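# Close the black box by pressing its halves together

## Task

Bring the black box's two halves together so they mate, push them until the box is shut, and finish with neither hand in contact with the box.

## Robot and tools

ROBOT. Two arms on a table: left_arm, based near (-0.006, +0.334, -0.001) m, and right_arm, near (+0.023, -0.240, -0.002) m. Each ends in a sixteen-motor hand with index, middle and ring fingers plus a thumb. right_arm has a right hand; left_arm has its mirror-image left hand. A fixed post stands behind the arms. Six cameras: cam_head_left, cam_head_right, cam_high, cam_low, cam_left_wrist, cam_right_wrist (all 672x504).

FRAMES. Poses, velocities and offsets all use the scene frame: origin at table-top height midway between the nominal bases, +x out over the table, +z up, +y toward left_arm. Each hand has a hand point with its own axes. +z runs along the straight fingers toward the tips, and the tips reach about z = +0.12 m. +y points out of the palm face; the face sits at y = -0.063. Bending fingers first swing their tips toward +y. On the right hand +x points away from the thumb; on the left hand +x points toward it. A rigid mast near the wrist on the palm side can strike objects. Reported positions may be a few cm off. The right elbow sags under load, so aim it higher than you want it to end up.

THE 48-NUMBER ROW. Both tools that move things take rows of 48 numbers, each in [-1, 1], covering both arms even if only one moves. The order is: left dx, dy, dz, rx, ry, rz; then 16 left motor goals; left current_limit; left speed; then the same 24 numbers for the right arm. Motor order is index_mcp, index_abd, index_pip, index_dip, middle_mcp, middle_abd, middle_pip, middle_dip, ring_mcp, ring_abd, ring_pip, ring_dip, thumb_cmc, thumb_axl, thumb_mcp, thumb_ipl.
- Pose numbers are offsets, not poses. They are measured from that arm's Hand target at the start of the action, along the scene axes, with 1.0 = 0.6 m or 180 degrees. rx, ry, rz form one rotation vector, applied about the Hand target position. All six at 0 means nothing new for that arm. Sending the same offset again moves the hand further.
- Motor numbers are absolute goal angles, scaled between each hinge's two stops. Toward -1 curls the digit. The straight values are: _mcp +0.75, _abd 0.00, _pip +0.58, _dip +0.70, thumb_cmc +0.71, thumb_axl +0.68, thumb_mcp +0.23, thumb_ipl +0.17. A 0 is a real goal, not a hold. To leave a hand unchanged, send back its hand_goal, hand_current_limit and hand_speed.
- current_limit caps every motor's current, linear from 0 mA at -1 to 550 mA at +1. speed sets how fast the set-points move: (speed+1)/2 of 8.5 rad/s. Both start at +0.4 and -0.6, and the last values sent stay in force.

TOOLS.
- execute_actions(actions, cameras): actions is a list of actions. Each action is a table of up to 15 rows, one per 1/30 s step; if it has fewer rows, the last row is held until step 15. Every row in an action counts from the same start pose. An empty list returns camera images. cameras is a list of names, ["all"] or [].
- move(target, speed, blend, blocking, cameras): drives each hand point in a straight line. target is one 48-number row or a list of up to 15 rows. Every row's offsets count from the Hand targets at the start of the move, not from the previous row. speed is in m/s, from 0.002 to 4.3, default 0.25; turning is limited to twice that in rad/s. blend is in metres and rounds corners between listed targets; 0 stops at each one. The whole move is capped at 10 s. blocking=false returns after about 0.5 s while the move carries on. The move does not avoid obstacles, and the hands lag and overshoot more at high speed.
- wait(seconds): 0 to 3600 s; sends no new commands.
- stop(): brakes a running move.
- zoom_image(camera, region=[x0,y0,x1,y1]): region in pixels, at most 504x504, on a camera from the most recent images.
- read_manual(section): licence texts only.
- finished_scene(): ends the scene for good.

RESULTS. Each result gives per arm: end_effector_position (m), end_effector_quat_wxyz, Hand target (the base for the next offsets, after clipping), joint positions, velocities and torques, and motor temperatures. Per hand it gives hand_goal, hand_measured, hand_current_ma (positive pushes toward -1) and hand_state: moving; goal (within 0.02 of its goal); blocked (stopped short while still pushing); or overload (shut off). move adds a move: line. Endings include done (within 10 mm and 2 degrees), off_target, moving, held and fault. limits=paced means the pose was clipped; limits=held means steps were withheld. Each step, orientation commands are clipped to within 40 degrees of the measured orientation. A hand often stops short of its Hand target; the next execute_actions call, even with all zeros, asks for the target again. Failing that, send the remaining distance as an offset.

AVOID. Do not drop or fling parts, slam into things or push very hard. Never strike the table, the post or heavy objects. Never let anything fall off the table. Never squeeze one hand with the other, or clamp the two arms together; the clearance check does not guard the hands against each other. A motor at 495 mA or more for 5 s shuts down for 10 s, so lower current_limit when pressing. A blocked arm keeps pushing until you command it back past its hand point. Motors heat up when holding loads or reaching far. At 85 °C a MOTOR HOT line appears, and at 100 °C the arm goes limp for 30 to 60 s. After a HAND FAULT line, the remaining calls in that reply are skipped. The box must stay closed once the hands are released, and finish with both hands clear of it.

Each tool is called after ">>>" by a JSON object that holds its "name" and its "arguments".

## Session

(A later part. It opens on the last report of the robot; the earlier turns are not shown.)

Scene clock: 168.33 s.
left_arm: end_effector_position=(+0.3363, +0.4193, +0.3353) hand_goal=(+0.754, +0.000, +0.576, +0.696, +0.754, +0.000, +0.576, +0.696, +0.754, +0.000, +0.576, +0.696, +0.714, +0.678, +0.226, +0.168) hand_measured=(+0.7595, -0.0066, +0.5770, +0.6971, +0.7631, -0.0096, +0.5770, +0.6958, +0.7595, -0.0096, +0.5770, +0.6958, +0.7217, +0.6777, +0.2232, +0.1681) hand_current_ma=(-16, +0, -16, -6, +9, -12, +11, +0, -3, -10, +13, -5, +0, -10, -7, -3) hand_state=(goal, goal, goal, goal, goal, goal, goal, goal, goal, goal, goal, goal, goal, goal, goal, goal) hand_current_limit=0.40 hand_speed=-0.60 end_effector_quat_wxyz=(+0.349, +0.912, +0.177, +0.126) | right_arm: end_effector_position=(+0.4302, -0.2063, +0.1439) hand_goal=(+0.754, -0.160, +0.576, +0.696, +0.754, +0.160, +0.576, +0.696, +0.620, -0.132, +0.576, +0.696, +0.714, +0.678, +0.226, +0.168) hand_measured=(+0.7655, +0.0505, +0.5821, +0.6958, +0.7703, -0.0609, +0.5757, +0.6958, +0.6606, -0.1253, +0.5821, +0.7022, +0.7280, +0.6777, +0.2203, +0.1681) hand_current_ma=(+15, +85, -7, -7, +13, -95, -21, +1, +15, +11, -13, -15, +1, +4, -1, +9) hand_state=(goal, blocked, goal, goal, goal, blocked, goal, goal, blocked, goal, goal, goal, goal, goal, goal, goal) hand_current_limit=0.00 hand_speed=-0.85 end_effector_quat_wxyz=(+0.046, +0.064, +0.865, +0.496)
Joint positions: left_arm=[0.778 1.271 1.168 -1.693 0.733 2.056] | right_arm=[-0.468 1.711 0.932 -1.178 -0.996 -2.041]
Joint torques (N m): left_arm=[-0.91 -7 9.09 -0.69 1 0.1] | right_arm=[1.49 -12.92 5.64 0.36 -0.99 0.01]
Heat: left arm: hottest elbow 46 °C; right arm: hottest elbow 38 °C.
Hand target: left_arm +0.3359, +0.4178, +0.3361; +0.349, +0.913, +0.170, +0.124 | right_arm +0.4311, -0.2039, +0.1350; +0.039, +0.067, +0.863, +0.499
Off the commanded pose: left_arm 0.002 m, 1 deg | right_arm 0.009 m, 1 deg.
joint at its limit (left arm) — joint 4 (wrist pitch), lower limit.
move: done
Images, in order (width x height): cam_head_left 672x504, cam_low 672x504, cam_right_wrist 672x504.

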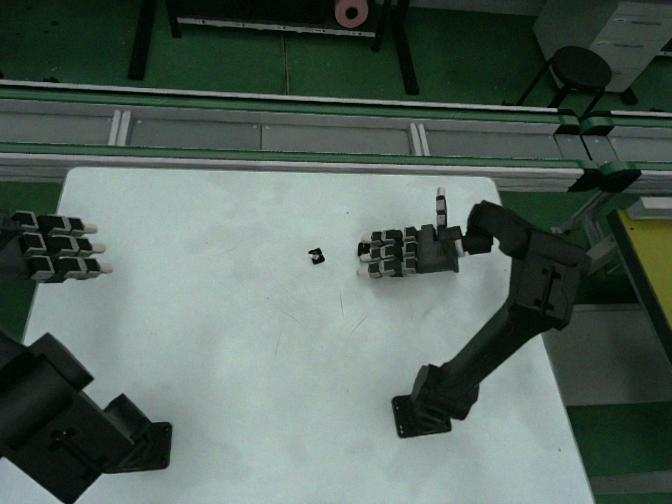

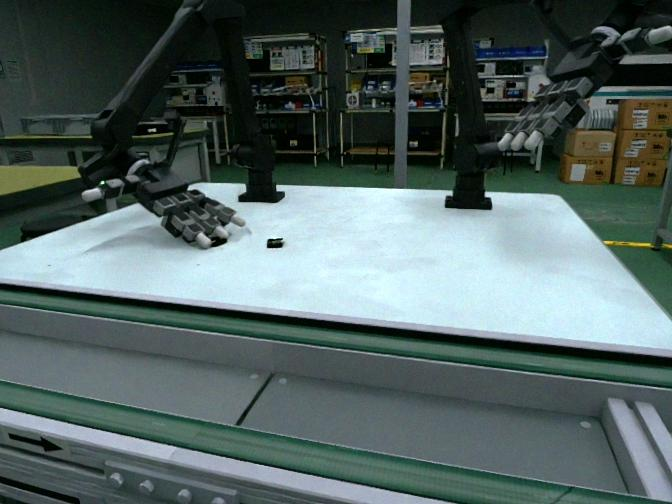

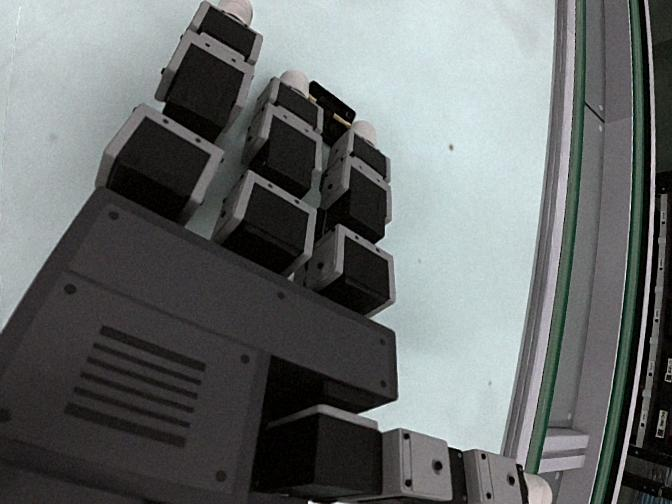

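>>> {"name": "move", "arguments": {"target": [[0,0,0,0,0,0, 0.754, 0, 0.576, 0.696, 0.754, 0, 0.576, 0.696, 0.754, 0, 0.576, 0.696, 0.714, 0.678, 0.226, 0.168, 0.4, -0.6, 0,0,0.05,0,0,0, 0.754, -0.16, 0.576, 0.696, 0.754, 0.16, 0.576, 0.696, 0.62, -0.133, 0.576, 0.696, 0.714, 0.678, 0.226, 0.168, 0.0, -0.85],[0,0,0,0,0,0, 0.754, 0, 0.576, 0.696, 0.754, 0, 0.576, 0.696, 0.754, 0, 0.576, 0.696, 0.714, 0.678, 0.226, 0.168, 0.4, -0.6, 0.023,0.148,0.092,-0.2533,0.0401,0, 0.754, -0.16, 0.576, 0.696, 0.754, 0.16, 0.576, 0.696, 0.62, -0.133, 0.576, 0.696, 0.714, 0.678, 0.226, 0.168, 0.0, -0.85],[0,0,0,0,0,0, 0.754, 0, 0.576, 0.696, 0.754, 0, 0.576, 0.696, 0.754, 0, 0.576, 0.696, 0.714, 0.678, 0.226, 0.168, 0.4, -0.6, 0.046,0.297,-0.035,-0.5065,0.0802,0, 0.754, -0.16, 0.576, 0.696, 0.754, 0.16, 0.576, 0.696, 0.92, -0.133, 0.576, 0.696, 0.714, 0.678, 0.226, 0.168, 0.0, -0.85]], "cameras": ["cam_low","cam_high","cam_head_left","cam_right_wrist"], "speed": 0.16, "blend": 0.02}}

>>> {"name": "zoom_image", "arguments": {"camera": "cam_low", "region": [180, 200, 240, 240]}}

>>> {"name": "zoom_image", "arguments": {"camera": "cam_right_wrist", "region": [280, 50, 400, 170]}}

Scene clock: 178.10 s.
left_arm: end_effector_position=(+0.3363, +0.4193, +0.3353) hand_goal=(+0.754, +0.000, +0.576, +0.696, +0.754, +0.000, +0.576, +0.696, +0.754, +0.000, +0.576, +0.696, +0.714, +0.678, +0.226, +0.168) hand_measured=(+0.7619, -0.0052, +0.5770, +0.6958, +0.7631, -0.0096, +0.5782, +0.6958, +0.7607, -0.0096, +0.5770, +0.6958, +0.7192, +0.6767, +0.2232, +0.1672) hand_current_ma=(-9, -2, +2, +6, +4, +7, -6, -13, -5, -9, +18, -4, -6, -1, -1, +8) hand_state=(goal, goal, goal, goal, goal, goal, goal, goal, goal, goal, goal, goal, goal, goal, goal, goal) hand_current_limit=0.40 hand_speed=-0.60 end_effector_quat_wxyz=(+0.349, +0.912, +0.177, +0.126) | right_arm: end_effector_position=(+0.4501, -0.0341, +0.1076) hand_goal=(+0.754, -0.160, +0.576, +0.696, +0.754, +0.160, +0.576, +0.696, +0.920, -0.132, +0.576, +0.696, +0.714, +0.678, +0.226, +0.168) hand_measured=(+0.7390, +0.0505, +0.5770, +0.6971, +0.7438, -0.0594, +0.5757, +0.7009, +0.8777, -0.1239, +0.5770, +0.6958, +0.7067, +0.6777, +0.2203, +0.1681) hand_current_ma=(+8, +83, -24, +3, -19, -106, -21, +1, -6, +12, -6, +10, +3, +4, -2, -7) hand_state=(goal, blocked, goal, goal, goal, blocked, goal, goal, blocked, goal, goal, goal, goal, goal, goal, goal) hand_current_limit=0.00 hand_speed=-0.85 end_effector_quat_wxyz=(-0.028, +0.075, +0.958, -0.277)
Joint positions: left_arm=[0.778 1.271 1.168 -1.693 0.733 2.056] | right_arm=[0.45 1.7 1.361 -1.615 0.424 -0.819]
Joint torques (N m): left_arm=[-0.91 -7.18 8.83 -0.51 1 0.08] | right_arm=[1.55 -16.09 11.25 -0.88 0.64 0.11]
Heat: left arm: hottest elbow 46 °C; right arm: hottest elbow 39 °C.
Hand target: left_arm +0.3359, +0.4178, +0.3361; +0.349, +0.913, +0.170, +0.124 | right_arm +0.4585, -0.0255, +0.1140; -0.023, +0.075, +0.958, -0.277
Off the commanded pose: left_arm 0.002 m, 1 deg | right_arm 0.014 m, 1 deg.
joint at its limit (left arm) — joint 4 (wrist pitch), lower limit.
move: off_target (right_arm); blend cut to 0.015 m at target 1; target 3's new numbers were sent with right_arm's hand 0.014 m and 1 deg from that target
Images, in order (width x height): cam_head_left 672x504, cam_high 672x504, cam_low 672x504, cam_right_wrist 672x504.

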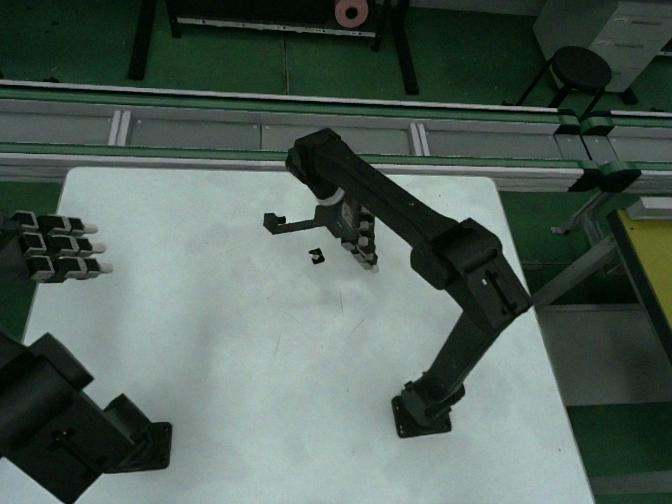

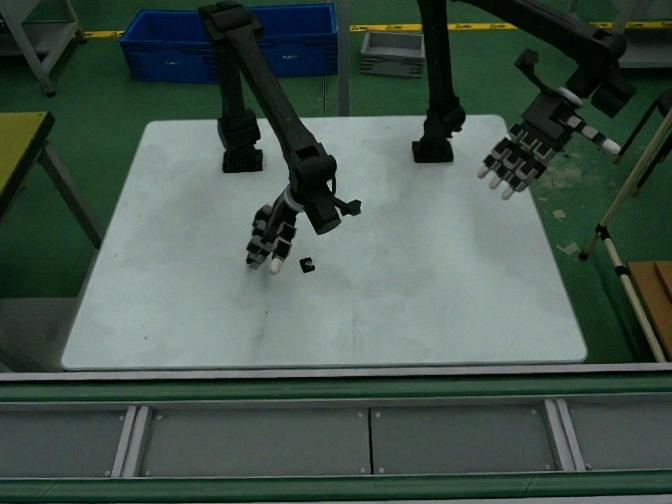

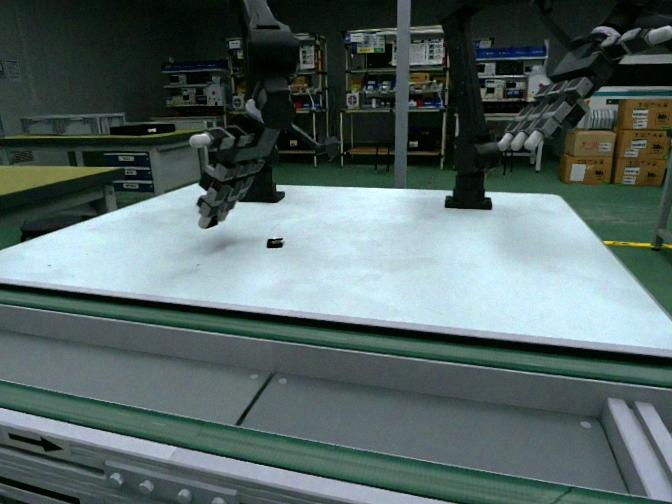

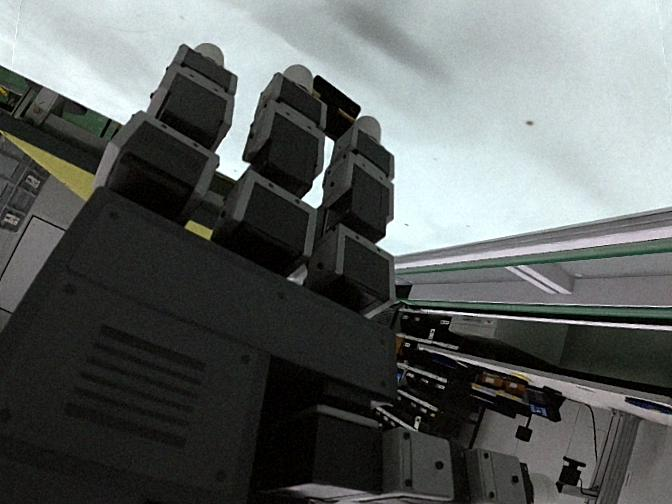

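Scaled by 8.400 from the camera's image (finer frame: 960x720).

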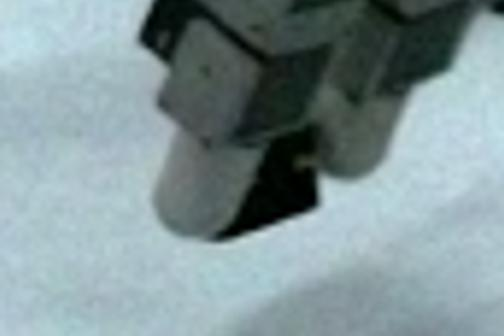

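Scaled by 4.200 from the camera's image (finer frame: 960x720).

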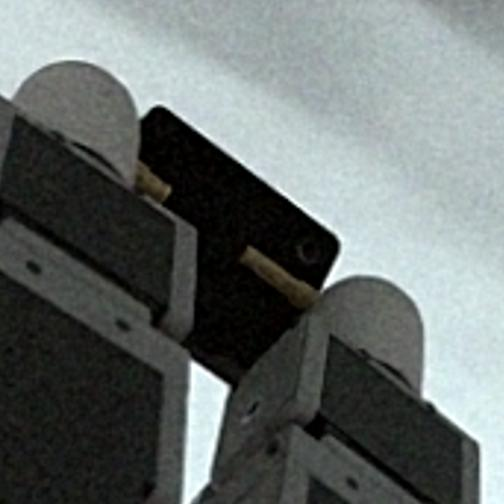

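>>> {"name": "move", "arguments": {"target": [0,0,0,0,0,0, 0.754, 0, 0.576, 0.696, 0.754, 0, 0.576, 0.696, 0.754, 0, 0.576, 0.696, 0.714, 0.678, 0.226, 0.168, 0.4, -0.6, 0,0,-0.05,0,0,0, 0.754, -0.16, 0.576, 0.696, 0.754, 0.16, 0.576, 0.696, 0.92, -0.133, 0.576, 0.696, 0.714, 0.678, 0.226, 0.168, 0.0, -0.85], "cameras": ["cam_low","cam_head_left"], "speed": 0.08}}

>>> {"name": "zoom_image", "arguments": {"camera": "cam_low", "region": [180, 205, 240, 245]}}

Scene clock: 180.40 s.
left_arm: end_effector_position=(+0.3363, +0.4193, +0.3353) hand_goal=(+0.754, +0.000, +0.576, +0.696, +0.754, +0.000, +0.576, +0.696, +0.754, +0.000, +0.576, +0.696, +0.714, +0.678, +0.226, +0.168) hand_measured=(+0.7607, -0.0066, +0.5782, +0.6958, +0.7619, -0.0096, +0.5770, +0.6958, +0.7607, -0.0096, +0.5757, +0.6958, +0.7205, +0.6767, +0.2242, +0.1681) hand_current_ma=(+1, +0, +1, +7, +1, -5, +5, -15, -2, -5, +15, +3, -4, -6, +10, +2) hand_state=(goal, goal, goal, goal, goal, goal, goal, goal, goal, goal, goal, goal, goal, goal, goal, goal) hand_current_limit=0.40 hand_speed=-0.60 end_effector_quat_wxyz=(+0.349, +0.912, +0.177, +0.126) | right_arm: end_effector_position=(+0.4568, -0.0305, +0.0922) hand_goal=(+0.754, -0.160, +0.576, +0.696, +0.754, +0.160, +0.576, +0.696, +0.920, -0.132, +0.576, +0.696, +0.714, +0.678, +0.226, +0.168) hand_measured=(+0.7390, +0.0505, +0.5770, +0.6958, +0.7438, -0.0594, +0.5757, +0.7009, +0.8789, -0.1253, +0.5757, +0.6958, +0.7079, +0.6767, +0.2203, +0.1681) hand_current_ma=(+3, +82, +12, -16, +3, -104, -19, +6, -21, +5, +6, -15, +16, +7, +6, -13) hand_state=(goal, blocked, goal, goal, goal, blocked, goal, goal, blocked, goal, goal, goal, goal, goal, goal, goal) hand_current_limit=0.00 hand_speed=-0.85 end_effector_quat_wxyz=(-0.025, +0.077, +0.958, -0.274)
Joint positions: left_arm=[0.778 1.271 1.168 -1.693 0.733 2.056] | right_arm=[0.45 1.726 1.354 -1.573 0.424 -0.818]
Joint torques (N m): left_arm=[-1.08 -6.48 8.98 -0.55 1.04 0.12] | right_arm=[1.96 -16.26 8.1 0.18 0.64 0.12]
Heat: left arm: hottest elbow 46 °C; right arm: hottest elbow 39 °C.
Hand target: left_arm +0.3359, +0.4178, +0.3361; +0.349, +0.913, +0.170, +0.124 | right_arm +0.4586, -0.0255, +0.0840; -0.022, +0.075, +0.958, -0.277
Off the commanded pose: left_arm 0.002 m, 1 deg | right_arm 0.010 m, 0 deg.
joint at its limit (left arm) — joint 4 (wrist pitch), lower limit.
move: done
Images, in order (width x height): cam_head_left 672x504, cam_low 672x504.

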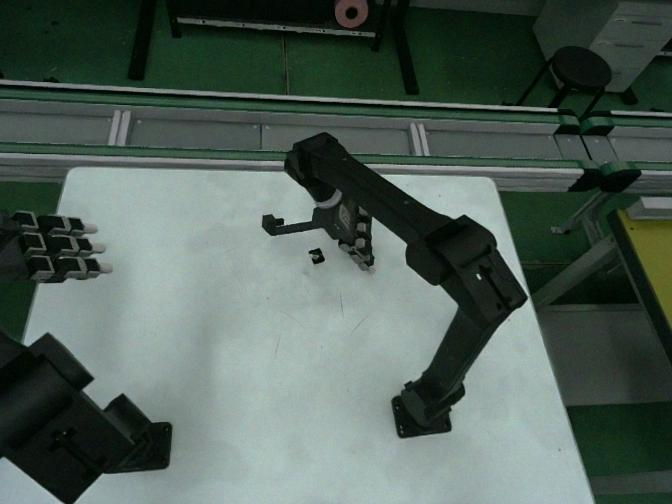

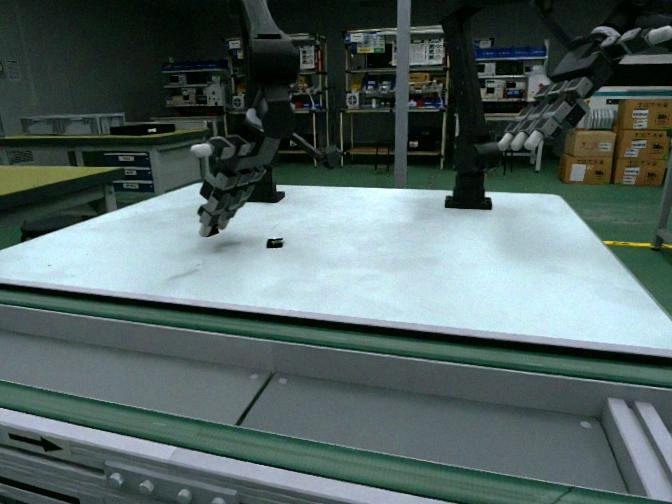

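Scaled by 8.400 from the camera's image (finer frame: 960x720).

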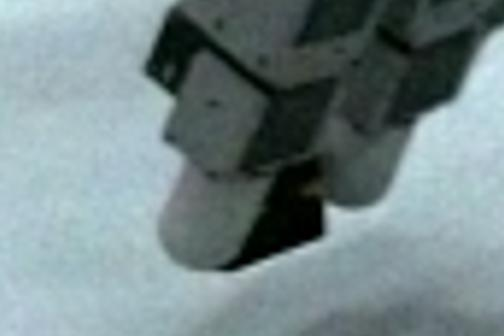

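>>> {"name": "move", "arguments": {"target": [0,0,0,0,0,0, 0.754, 0, 0.576, 0.696, 0.754, 0, 0.576, 0.696, 0.754, 0, 0.576, 0.696, 0.714, 0.678, 0.226, 0.168, 0.4, -0.6, 0,0,-0.025,0,0,0, 0.754, -0.16, 0.576, 0.696, 0.754, 0.16, 0.576, 0.696, 0.92, -0.133, 0.576, 0.696, 0.714, 0.678, 0.226, 0.168, 0.0, -0.85], "cameras": ["cam_low","cam_head_left"], "speed": 0.05}}

>>> {"name": "zoom_image", "arguments": {"camera": "cam_low", "region": [180, 205, 240, 245]}}

Scene clock: 182.10 s.
left_arm: end_effector_position=(+0.3363, +0.4193, +0.3353) hand_goal=(+0.754, +0.000, +0.576, +0.696, +0.754, +0.000, +0.576, +0.696, +0.754, +0.000, +0.576, +0.696, +0.714, +0.678, +0.226, +0.168) hand_measured=(+0.7607, -0.0066, +0.5770, +0.6958, +0.7619, -0.0096, +0.5770, +0.6958, +0.7607, -0.0081, +0.5770, +0.6958, +0.7217, +0.6767, +0.2222, +0.1681) hand_current_ma=(-10, -12, -5, -7, +4, -12, -5, -7, -7, -7, +5, +12, -9, -2, -2, -1) hand_state=(goal, goal, goal, goal, goal, goal, goal, goal, goal, goal, goal, goal, goal, goal, goal, goal) hand_current_limit=0.40 hand_speed=-0.60 end_effector_quat_wxyz=(+0.349, +0.912, +0.177, +0.126) | right_arm: end_effector_position=(+0.4572, -0.0303, +0.0774) hand_goal=(+0.754, -0.160, +0.576, +0.696, +0.754, +0.160, +0.576, +0.696, +0.920, -0.132, +0.576, +0.696, +0.714, +0.678, +0.226, +0.168) hand_measured=(+0.7390, +0.0505, +0.5757, +0.6958, +0.7438, -0.0609, +0.5770, +0.7009, +0.8789, -0.1239, +0.5757, +0.6958, +0.7079, +0.6777, +0.2203, +0.1672) hand_current_ma=(-7, +75, -3, +3, -2, -88, +3, +7, -17, +20, -4, +13, +7, +2, +0, -5) hand_state=(goal, blocked, goal, goal, goal, blocked, goal, goal, blocked, goal, goal, goal, goal, goal, goal, goal) hand_current_limit=0.00 hand_speed=-0.85 end_effector_quat_wxyz=(-0.024, +0.077, +0.958, -0.274)
Joint positions: left_arm=[0.778 1.271 1.168 -1.693 0.733 2.056] | right_arm=[0.45 1.742 1.333 -1.536 0.424 -0.818]
Joint torques (N m): left_arm=[-0.62 -7 8.98 -0.65 1.03 0.12] | right_arm=[1.67 -16.5 7.82 0.25 0.65 0.12]
Heat: left arm: hottest elbow 46 °C; right arm: hottest elbow 39 °C.
Hand target: left_arm +0.3359, +0.4178, +0.3361; +0.349, +0.913, +0.170, +0.124 | right_arm +0.4587, -0.0254, +0.0690; -0.022, +0.075, +0.958, -0.277
Off the commanded pose: left_arm 0.002 m, 1 deg | right_arm 0.010 m, 0 deg.
joint at its limit (left arm) — joint 4 (wrist pitch), lower limit.
move: done
Images, in order (width x height): cam_head_left 672x504, cam_low 672x504.

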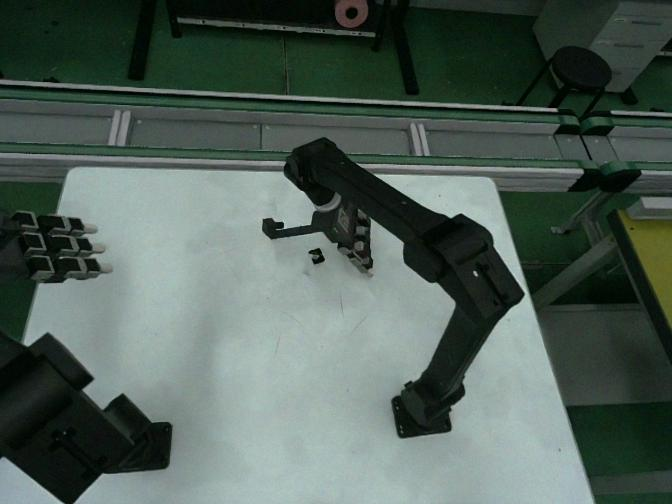

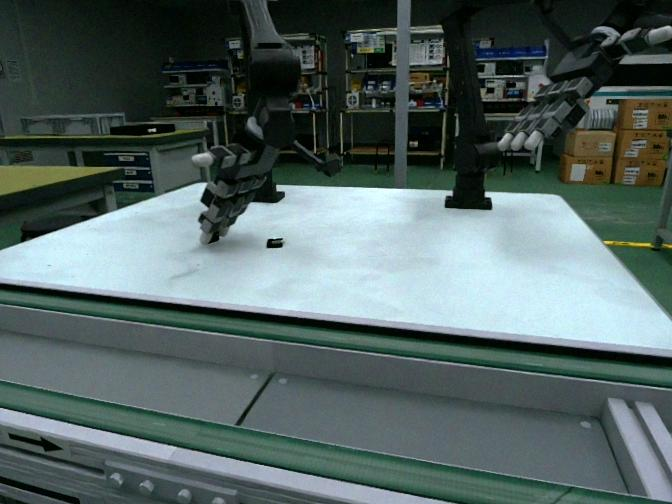

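Scaled by 8.400 from the camera's image (finer frame: 960x720).

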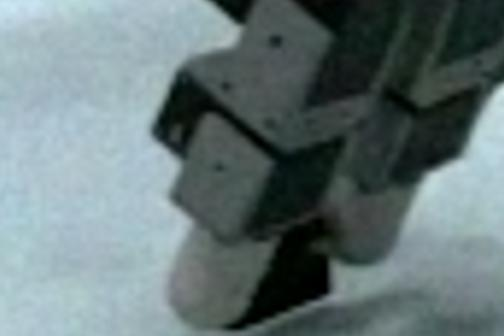

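>>> {"name": "move", "arguments": {"target": [0,0,0,0,0,0, 0.754, 0, 0.576, 0.696, 0.754, 0, 0.576, 0.696, 0.754, 0, 0.576, 0.696, 0.714, 0.678, 0.226, 0.168, 0.4, -0.6, 0,0,-0.0075,0,0,0, 0.754, -0.16, 0.576, 0.696, 0.754, 0.16, 0.576, 0.696, 0.92, -0.133, 0.576, 0.696, 0.714, 0.678, 0.226, 0.168, 0.0, -0.85], "cameras": ["cam_low","cam_right_wrist"], "speed": 0.03}}

>>> {"name": "zoom_image", "arguments": {"camera": "cam_low", "region": [190, 220, 235, 250]}}

>>> {"name": "zoom_image", "arguments": {"camera": "cam_right_wrist", "region": [280, 50, 400, 170]}}

Scene clock: 183.77 s.
left_arm: end_effector_position=(+0.3363, +0.4193, +0.3353) hand_goal=(+0.754, +0.000, +0.576, +0.696, +0.754, +0.000, +0.576, +0.696, +0.754, +0.000, +0.576, +0.696, +0.714, +0.678, +0.226, +0.168) hand_measured=(+0.7607, -0.0066, +0.5770, +0.6958, +0.7619, -0.0081, +0.5770, +0.6958, +0.7607, -0.0081, +0.5770, +0.6958, +0.7217, +0.6777, +0.2222, +0.1672) hand_current_ma=(+0, -2, -10, +10, +1, -5, -12, -5, -1, -7, +9, -8, -8, -8, +7, -2) hand_state=(goal, goal, goal, goal, goal, goal, goal, goal, goal, goal, goal, goal, goal, goal, goal, goal) hand_current_limit=0.40 hand_speed=-0.60 end_effector_quat_wxyz=(+0.349, +0.912, +0.177, +0.126) | right_arm: end_effector_position=(+0.4578, -0.0299, +0.0750) hand_goal=(+0.754, -0.160, +0.576, +0.696, +0.754, +0.160, +0.576, +0.696, +0.920, -0.132, +0.576, +0.696, +0.714, +0.678, +0.226, +0.168) hand_measured=(+0.7390, +0.0505, +0.5770, +0.6958, +0.7450, -0.0594, +0.5757, +0.6996, +0.8789, -0.1239, +0.5770, +0.6958, +0.7067, +0.6777, +0.2203, +0.1681) hand_current_ma=(-3, +104, +6, -7, -11, -118, -6, +6, -2, +3, -4, -7, +8, +5, +8, +6) hand_state=(goal, blocked, goal, goal, goal, blocked, goal, goal, blocked, goal, goal, goal, goal, goal, goal, goal) hand_current_limit=0.00 hand_speed=-0.85 end_effector_quat_wxyz=(-0.022, +0.077, +0.959, -0.273)
Joint positions: left_arm=[0.778 1.271 1.168 -1.693 0.733 2.056] | right_arm=[0.45 1.743 1.328 -1.525 0.424 -0.818]
Joint torques (N m): left_arm=[-0.79 -6.83 9.03 -0.69 1.02 0.11] | right_arm=[1.96 -16.15 7.69 0.27 0.64 0.11]
Heat: left arm: hottest elbow 46 °C; right arm: hottest elbow 39 °C.
Hand target: left_arm +0.3359, +0.4178, +0.3361; +0.349, +0.913, +0.170, +0.124 | right_arm +0.4585, -0.0255, +0.0645; -0.023, +0.075, +0.958, -0.277
Off the commanded pose: left_arm 0.002 m, 1 deg | right_arm 0.011 m, 1 deg.
joint at its limit (left arm) — joint 4 (wrist pitch), lower limit.
move: off_target (right_arm)

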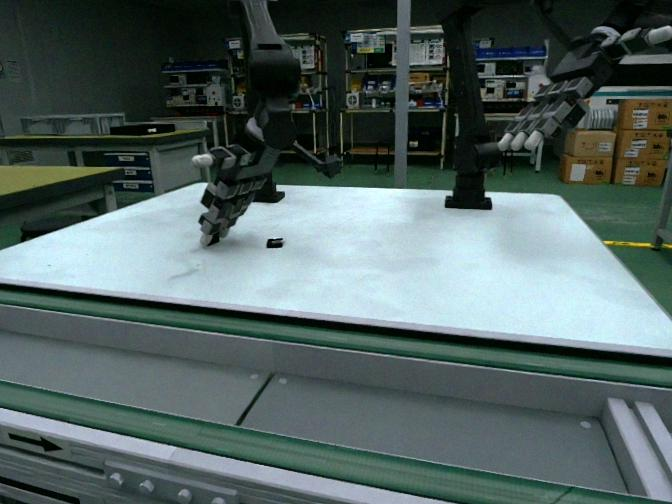

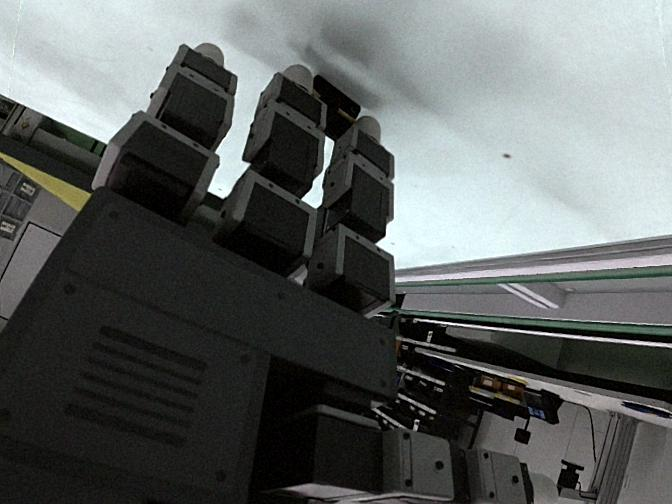

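Scaled by 11.200 from the camera's image (finer frame: 960x720).

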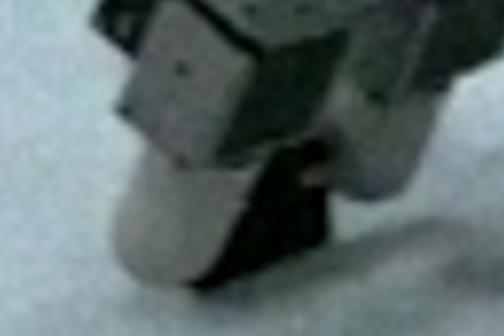

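Scaled by 4.200 from the camera's image (finer frame: 960x720).

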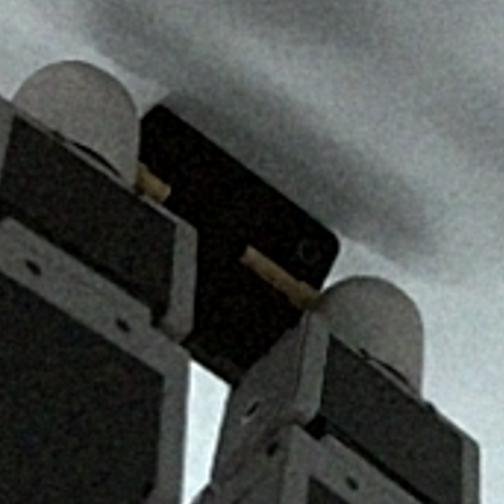

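>>> {"name": "move", "arguments": {"target": [0,0,0,0,0,0, 0.754, 0, 0.576, 0.696, 0.754, 0, 0.576, 0.696, 0.754, 0, 0.576, 0.696, 0.714, 0.678, 0.226, 0.168, 0.4, -0.6, 0,0,-0.0075,0,0,0, 0.754, -0.16, 0.576, 0.696, 0.754, 0.16, 0.576, 0.696, 0.92, -0.133, 0.576, 0.696, 0.714, 0.678, 0.226, 0.168, 0.0, -0.85], "cameras": ["cam_low","cam_right_wrist"], "speed": 0.03}}

>>> {"name": "zoom_image", "arguments": {"camera": "cam_low", "region": [190, 220, 235, 250]}}

>>> {"name": "zoom_image", "arguments": {"camera": "cam_right_wrist", "region": [280, 50, 400, 170]}}

Scene clock: 184.90 s.
left_arm: end_effector_position=(+0.3363, +0.4193, +0.3353) hand_goal=(+0.754, +0.000, +0.576, +0.696, +0.754, +0.000, +0.576, +0.696, +0.754, +0.000, +0.576, +0.696, +0.714, +0.678, +0.226, +0.168) hand_measured=(+0.7607, -0.0066, +0.5770, +0.6945, +0.7619, -0.0096, +0.5757, +0.6958, +0.7595, -0.0081, +0.5770, +0.6958, +0.7205, +0.6767, +0.2232, +0.1681) hand_current_ma=(-4, -14, -6, +8, +4, -3, -1, -8, -4, -15, +7, +2, -16, -7, +4, +6) hand_state=(goal, goal, goal, goal, goal, goal, goal, goal, goal, goal, goal, goal, goal, goal, goal, goal) hand_current_limit=0.40 hand_speed=-0.60 end_effector_quat_wxyz=(+0.349, +0.912, +0.177, +0.126) | right_arm: end_effector_position=(+0.4586, -0.0298, +0.0732) hand_goal=(+0.754, -0.160, +0.576, +0.696, +0.754, +0.160, +0.576, +0.696, +0.920, -0.132, +0.576, +0.696, +0.714, +0.678, +0.226, +0.168) hand_measured=(+0.7402, +0.0505, +0.5770, +0.6971, +0.7450, -0.0594, +0.5859, +0.7009, +0.8789, -0.1239, +0.5770, +0.6958, +0.7079, +0.6777, +0.2203, +0.1672) hand_current_ma=(+6, +92, -12, +4, -13, -104, -8, -7, -21, +5, +3, +2, +0, +16, -5, -8) hand_state=(goal, blocked, goal, goal, goal, blocked, goal, goal, blocked, goal, goal, goal, goal, goal, goal, goal) hand_current_limit=0.00 hand_speed=-0.85 end_effector_quat_wxyz=(-0.020, +0.077, +0.959, -0.272)
Joint positions: left_arm=[0.778 1.271 1.168 -1.693 0.733 2.056] | right_arm=[0.45 1.744 1.325 -1.516 0.426 -0.818]
Joint torques (N m): left_arm=[-0.21 -6.89 9.05 -0.68 1.03 0.12] | right_arm=[1.67 -15.85 7.53 0.31 0.6 0.11]
Heat: left arm: hottest elbow 46 °C; right arm: hottest elbow 39 °C.
Hand target: left_arm +0.3359, +0.4178, +0.3361; +0.349, +0.913, +0.170, +0.124 | right_arm +0.4585, -0.0255, +0.0600; -0.023, +0.075, +0.958, -0.277
Off the commanded pose: left_arm 0.002 m, 1 deg | right_arm 0.014 m, 1 deg.
joint at its limit (left arm) — joint 4 (wrist pitch), lower limit.
move: off_target (right_arm)

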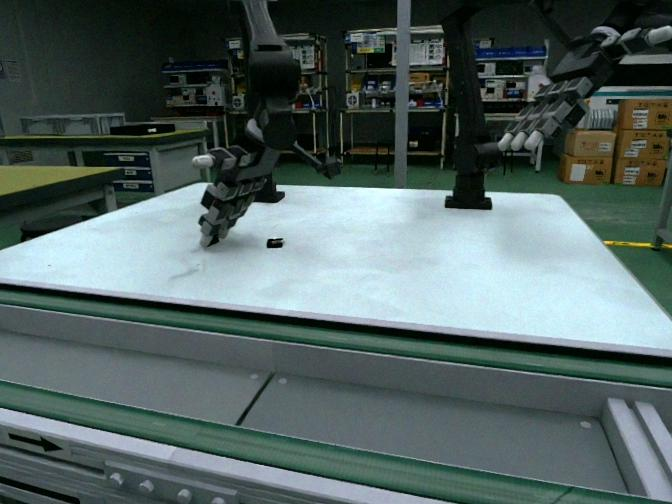

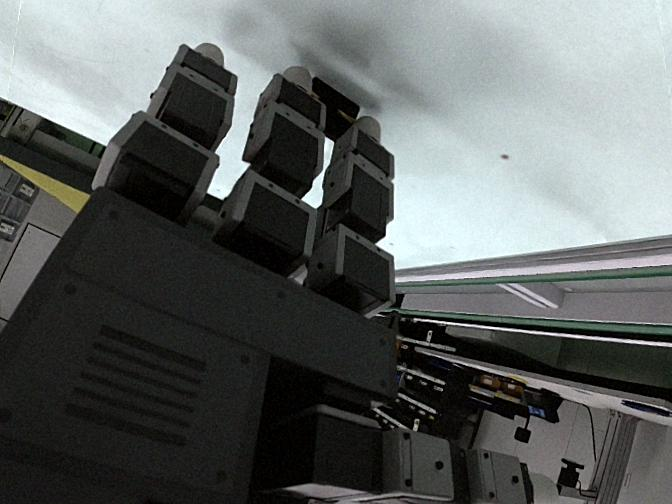

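Scaled by 11.200 from the camera's image (finer frame: 960x720).

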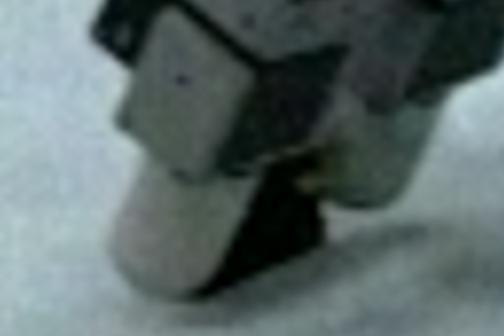

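Scaled by 4.200 from the camera's image (finer frame: 960x720).

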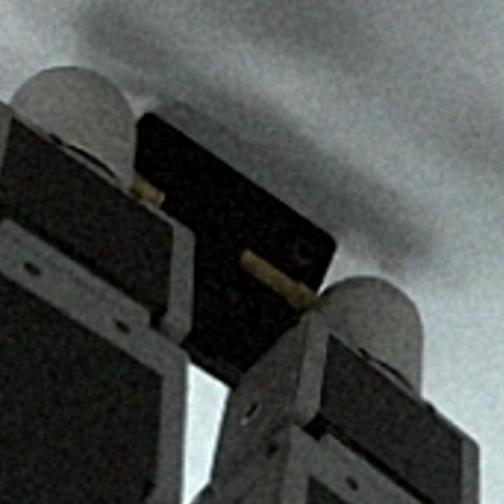

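>>> {"name": "move", "arguments": {"target": [0,0,0,0,0,0, 0.754, 0, 0.576, 0.696, 0.754, 0, 0.576, 0.696, 0.754, 0, 0.576, 0.696, 0.714, 0.678, 0.226, 0.168, 0.4, -0.6, 0,0,-0.006,0,0,0, 0.754, -0.16, 0.576, 0.696, 0.754, 0.16, 0.576, 0.696, 0.92, -0.133, 0.576, 0.696, 0.714, 0.678, 0.226, 0.168, 0.0, -0.85], "cameras": ["cam_low","cam_right_wrist"], "speed": 0.03}}

>>> {"name": "zoom_image", "arguments": {"camera": "cam_low", "region": [190, 220, 235, 250]}}

>>> {"name": "zoom_image", "arguments": {"camera": "cam_right_wrist", "region": [280, 50, 400, 170]}}

Scene clock: 186.70 s.
left_arm: end_effector_position=(+0.3363, +0.4193, +0.3353) hand_goal=(+0.754, +0.000, +0.576, +0.696, +0.754, +0.000, +0.576, +0.696, +0.754, +0.000, +0.576, +0.696, +0.714, +0.678, +0.226, +0.168) hand_measured=(+0.7595, -0.0066, +0.5770, +0.6971, +0.7619, -0.0096, +0.5770, +0.6958, +0.7607, -0.0081, +0.5770, +0.6958, +0.7205, +0.6767, +0.2232, +0.1681) hand_current_ma=(+7, -2, -8, +2, +7, -21, +4, -10, +0, -7, +6, -4, +3, -2, +4, -14) hand_state=(goal, goal, goal, goal, goal, goal, goal, goal, goal, goal, goal, goal, goal, goal, goal, goal) hand_current_limit=0.40 hand_speed=-0.60 end_effector_quat_wxyz=(+0.349, +0.912, +0.177, +0.126) | right_arm: end_effector_position=(+0.4592, -0.0297, +0.0718) hand_goal=(+0.754, -0.160, +0.576, +0.696, +0.754, +0.160, +0.576, +0.696, +0.920, -0.132, +0.576, +0.696, +0.714, +0.678, +0.226, +0.168) hand_measured=(+0.7402, +0.0490, +0.5821, +0.7009, +0.7523, -0.0594, +0.5859, +0.6996, +0.8789, -0.1239, +0.5757, +0.6958, +0.7067, +0.6777, +0.2203, +0.1681) hand_current_ma=(+4, +82, -8, +6, -21, -116, -6, +15, -5, +3, +8, +4, +8, -7, +9, +0) hand_state=(goal, blocked, goal, goal, goal, blocked, goal, goal, blocked, goal, goal, goal, goal, goal, goal, goal) hand_current_limit=0.00 hand_speed=-0.85 end_effector_quat_wxyz=(-0.018, +0.078, +0.959, -0.272)
Joint positions: left_arm=[0.778 1.271 1.168 -1.693 0.733 2.056] | right_arm=[0.45 1.744 1.321 -1.509 0.427 -0.817]
Joint torques (N m): left_arm=[-0.62 -7.53 8.77 -0.7 1.02 0.16] | right_arm=[1.61 -15.56 7.42 0.42 0.57 0.11]
Heat: left arm: hottest elbow 46 °C; right arm: hottest elbow 39 °C.
Hand target: left_arm +0.3359, +0.4178, +0.3361; +0.349, +0.913, +0.170, +0.124 | right_arm +0.4586, -0.0255, +0.0565; -0.022, +0.075, +0.958, -0.277
Off the commanded pose: left_arm 0.002 m, 1 deg | right_arm 0.016 m, 1 deg.
joint at its limit (left arm) — joint 4 (wrist pitch), lower limit.
move: off_target (right_arm)

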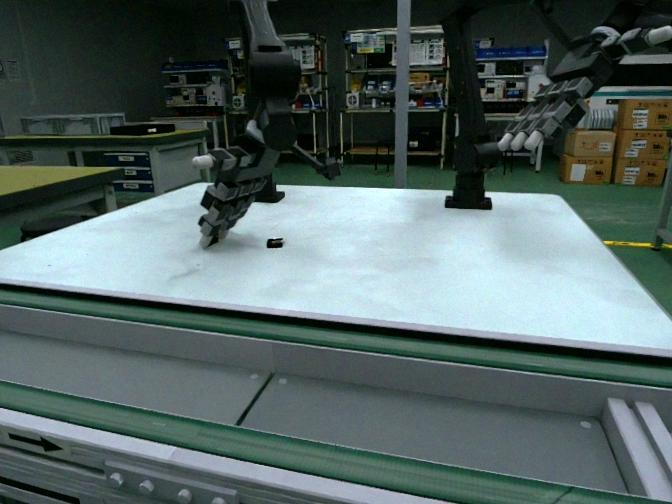

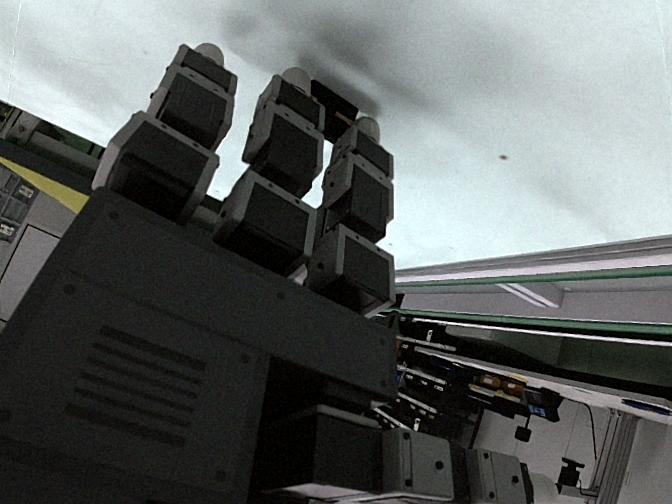

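Scaled by 11.200 from the camera's image (finer frame: 960x720).

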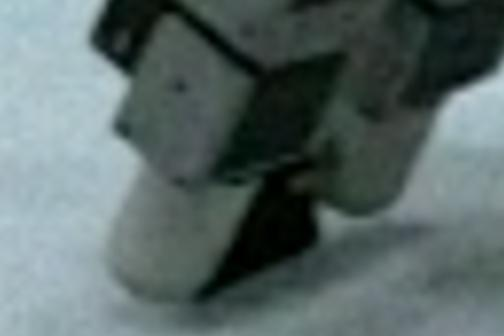

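Scaled by 4.200 from the camera's image (finer frame: 960x720).

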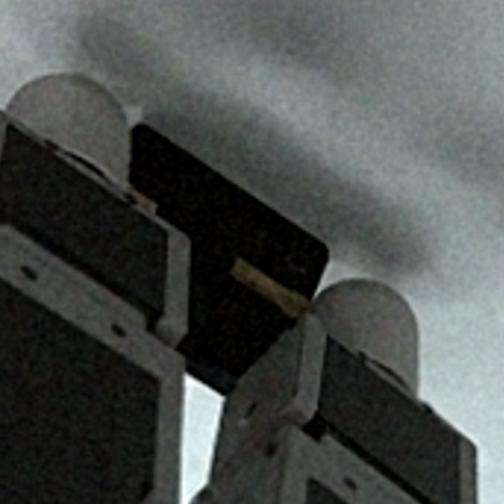

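>>> {"name": "move", "arguments": {"target": [[0,0,0,0,0,0, 0.754, 0, 0.576, 0.696, 0.754, 0, 0.576, 0.696, 0.754, 0, 0.576, 0.696, 0.714, 0.678, 0.226, 0.168, 0.4, -0.6, 0,0,0.006,0,0,0, 0.754, -0.06, 0.576, 0.696, 0.754, 0.06, 0.576, 0.696, 0.92, -0.133, 0.576, 0.696, 0.714, 0.678, 0.226, 0.168, 0.0, -0.9],[0,0,0,0,0,0, 0.754, 0, 0.576, 0.696, 0.754, 0, 0.576, 0.696, 0.754, 0, 0.576, 0.696, 0.714, 0.678, 0.226, 0.168, 0.4, -0.6, 0,0,0.006,0,0,0, 0.754, 0.1, 0.576, 0.696, 0.754, -0.105, 0.576, 0.696, 0.92, -0.133, 0.576, 0.696, 0.714, 0.678, 0.226, 0.168, 0.0, -0.93]], "cameras": ["cam_low","cam_right_wrist","cam_high"], "speed": 0.03}}

>>> {"name": "zoom_image", "arguments": {"camera": "cam_low", "region": [190, 220, 235, 250]}}

>>> {"name": "zoom_image", "arguments": {"camera": "cam_right_wrist", "region": [280, 50, 400, 170]}}

Scene clock: 189.63 s.
left_arm: end_effector_position=(+0.3363, +0.4193, +0.3353) hand_goal=(+0.754, +0.000, +0.576, +0.696, +0.754, +0.000, +0.576, +0.696, +0.754, +0.000, +0.576, +0.696, +0.714, +0.678, +0.226, +0.168) hand_measured=(+0.7595, -0.0081, +0.5770, +0.6958, +0.7619, -0.0096, +0.5770, +0.6971, +0.7595, -0.0096, +0.5770, +0.6958, +0.7205, +0.6767, +0.2222, +0.1681) hand_current_ma=(+1, +10, -7, +2, +16, -4, +2, -17, +0, -10, +14, +4, -9, -7, +1, +0) hand_state=(goal, goal, goal, goal, goal, goal, goal, goal, goal, goal, goal, goal, goal, goal, goal, goal) hand_current_limit=0.40 hand_speed=-0.60 end_effector_quat_wxyz=(+0.349, +0.912, +0.177, +0.126) | right_arm: end_effector_position=(+0.4591, -0.0298, +0.0702) hand_goal=(+0.754, +0.100, +0.576, +0.696, +0.754, -0.104, +0.576, +0.696, +0.920, -0.132, +0.576, +0.696, +0.714, +0.678, +0.226, +0.168) hand_measured=(+0.7390, +0.0857, +0.5770, +0.7009, +0.7438, -0.0887, +0.5757, +0.6996, +0.8789, -0.1253, +0.5770, +0.6958, +0.7067, +0.6777, +0.2203, +0.1672) hand_current_ma=(-6, -12, -2, -14, -5, +1, -8, -2, +5, +3, -11, +1, +7, -2, -1, +6) hand_state=(goal, goal, goal, goal, goal, goal, goal, goal, blocked, goal, goal, goal, goal, goal, goal, goal) hand_current_limit=0.00 hand_speed=-0.93 end_effector_quat_wxyz=(-0.020, +0.078, +0.959, -0.273)
Joint positions: left_arm=[0.778 1.271 1.168 -1.693 0.733 2.056] | right_arm=[0.45 1.748 1.321 -1.509 0.427 -0.817]
Joint torques (N m): left_arm=[-0.73 -7.59 8.99 -0.92 1.04 0.11] | right_arm=[1.79 -16.15 7.83 0.12 0.56 0.11]
Heat: left arm: hottest elbow 46 °C; right arm: hottest elbow 38 °C.
Hand target: left_arm +0.3359, +0.4178, +0.3361; +0.349, +0.913, +0.170, +0.124 | right_arm +0.4586, -0.0255, +0.0600; -0.022, +0.075, +0.958, -0.277
Off the commanded pose: left_arm 0.002 m, 1 deg | right_arm 0.011 m, 1 deg.
joint at its limit (left arm) — joint 4 (wrist pitch), lower limit.
move: off_target (right_arm); target 2's new numbers were sent with right_arm's hand 0.012 m and 1 deg from that target
Images, in order (width x height): cam_high 672x504, cam_low 672x504, cam_right_wrist 672x504.

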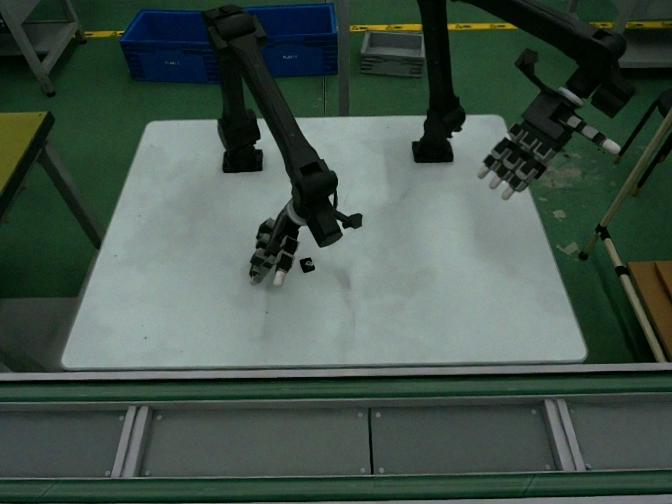

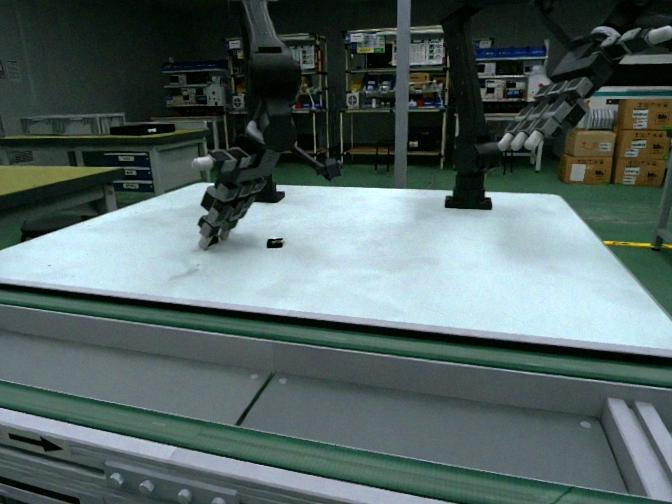

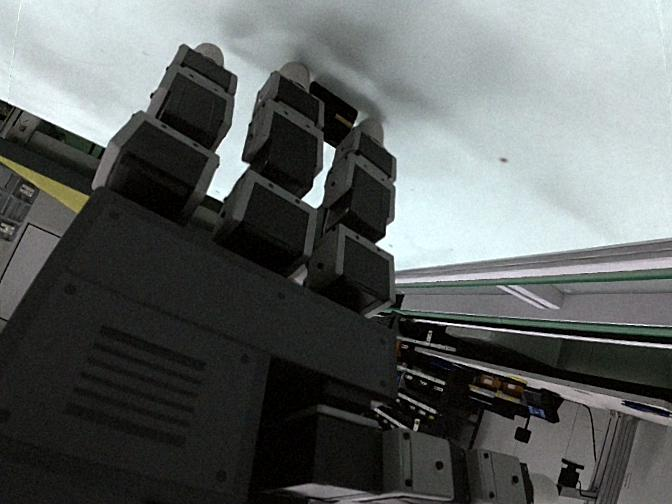

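Scaled by 11.200 from the camera's image (finer frame: 960x720).

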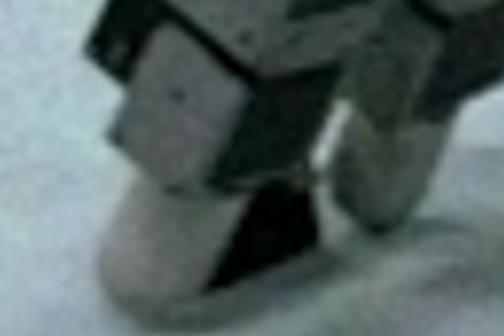

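Scaled by 4.200 from the camera's image (finer frame: 960x720).

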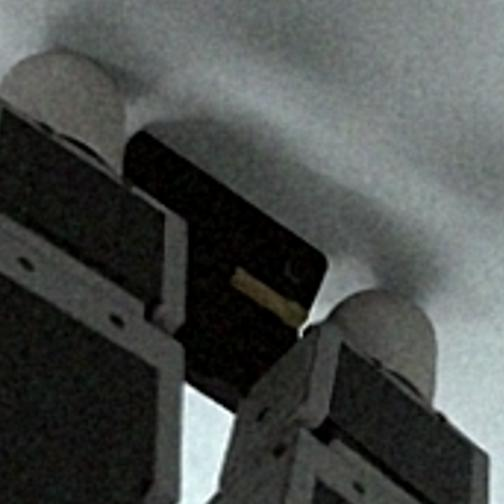

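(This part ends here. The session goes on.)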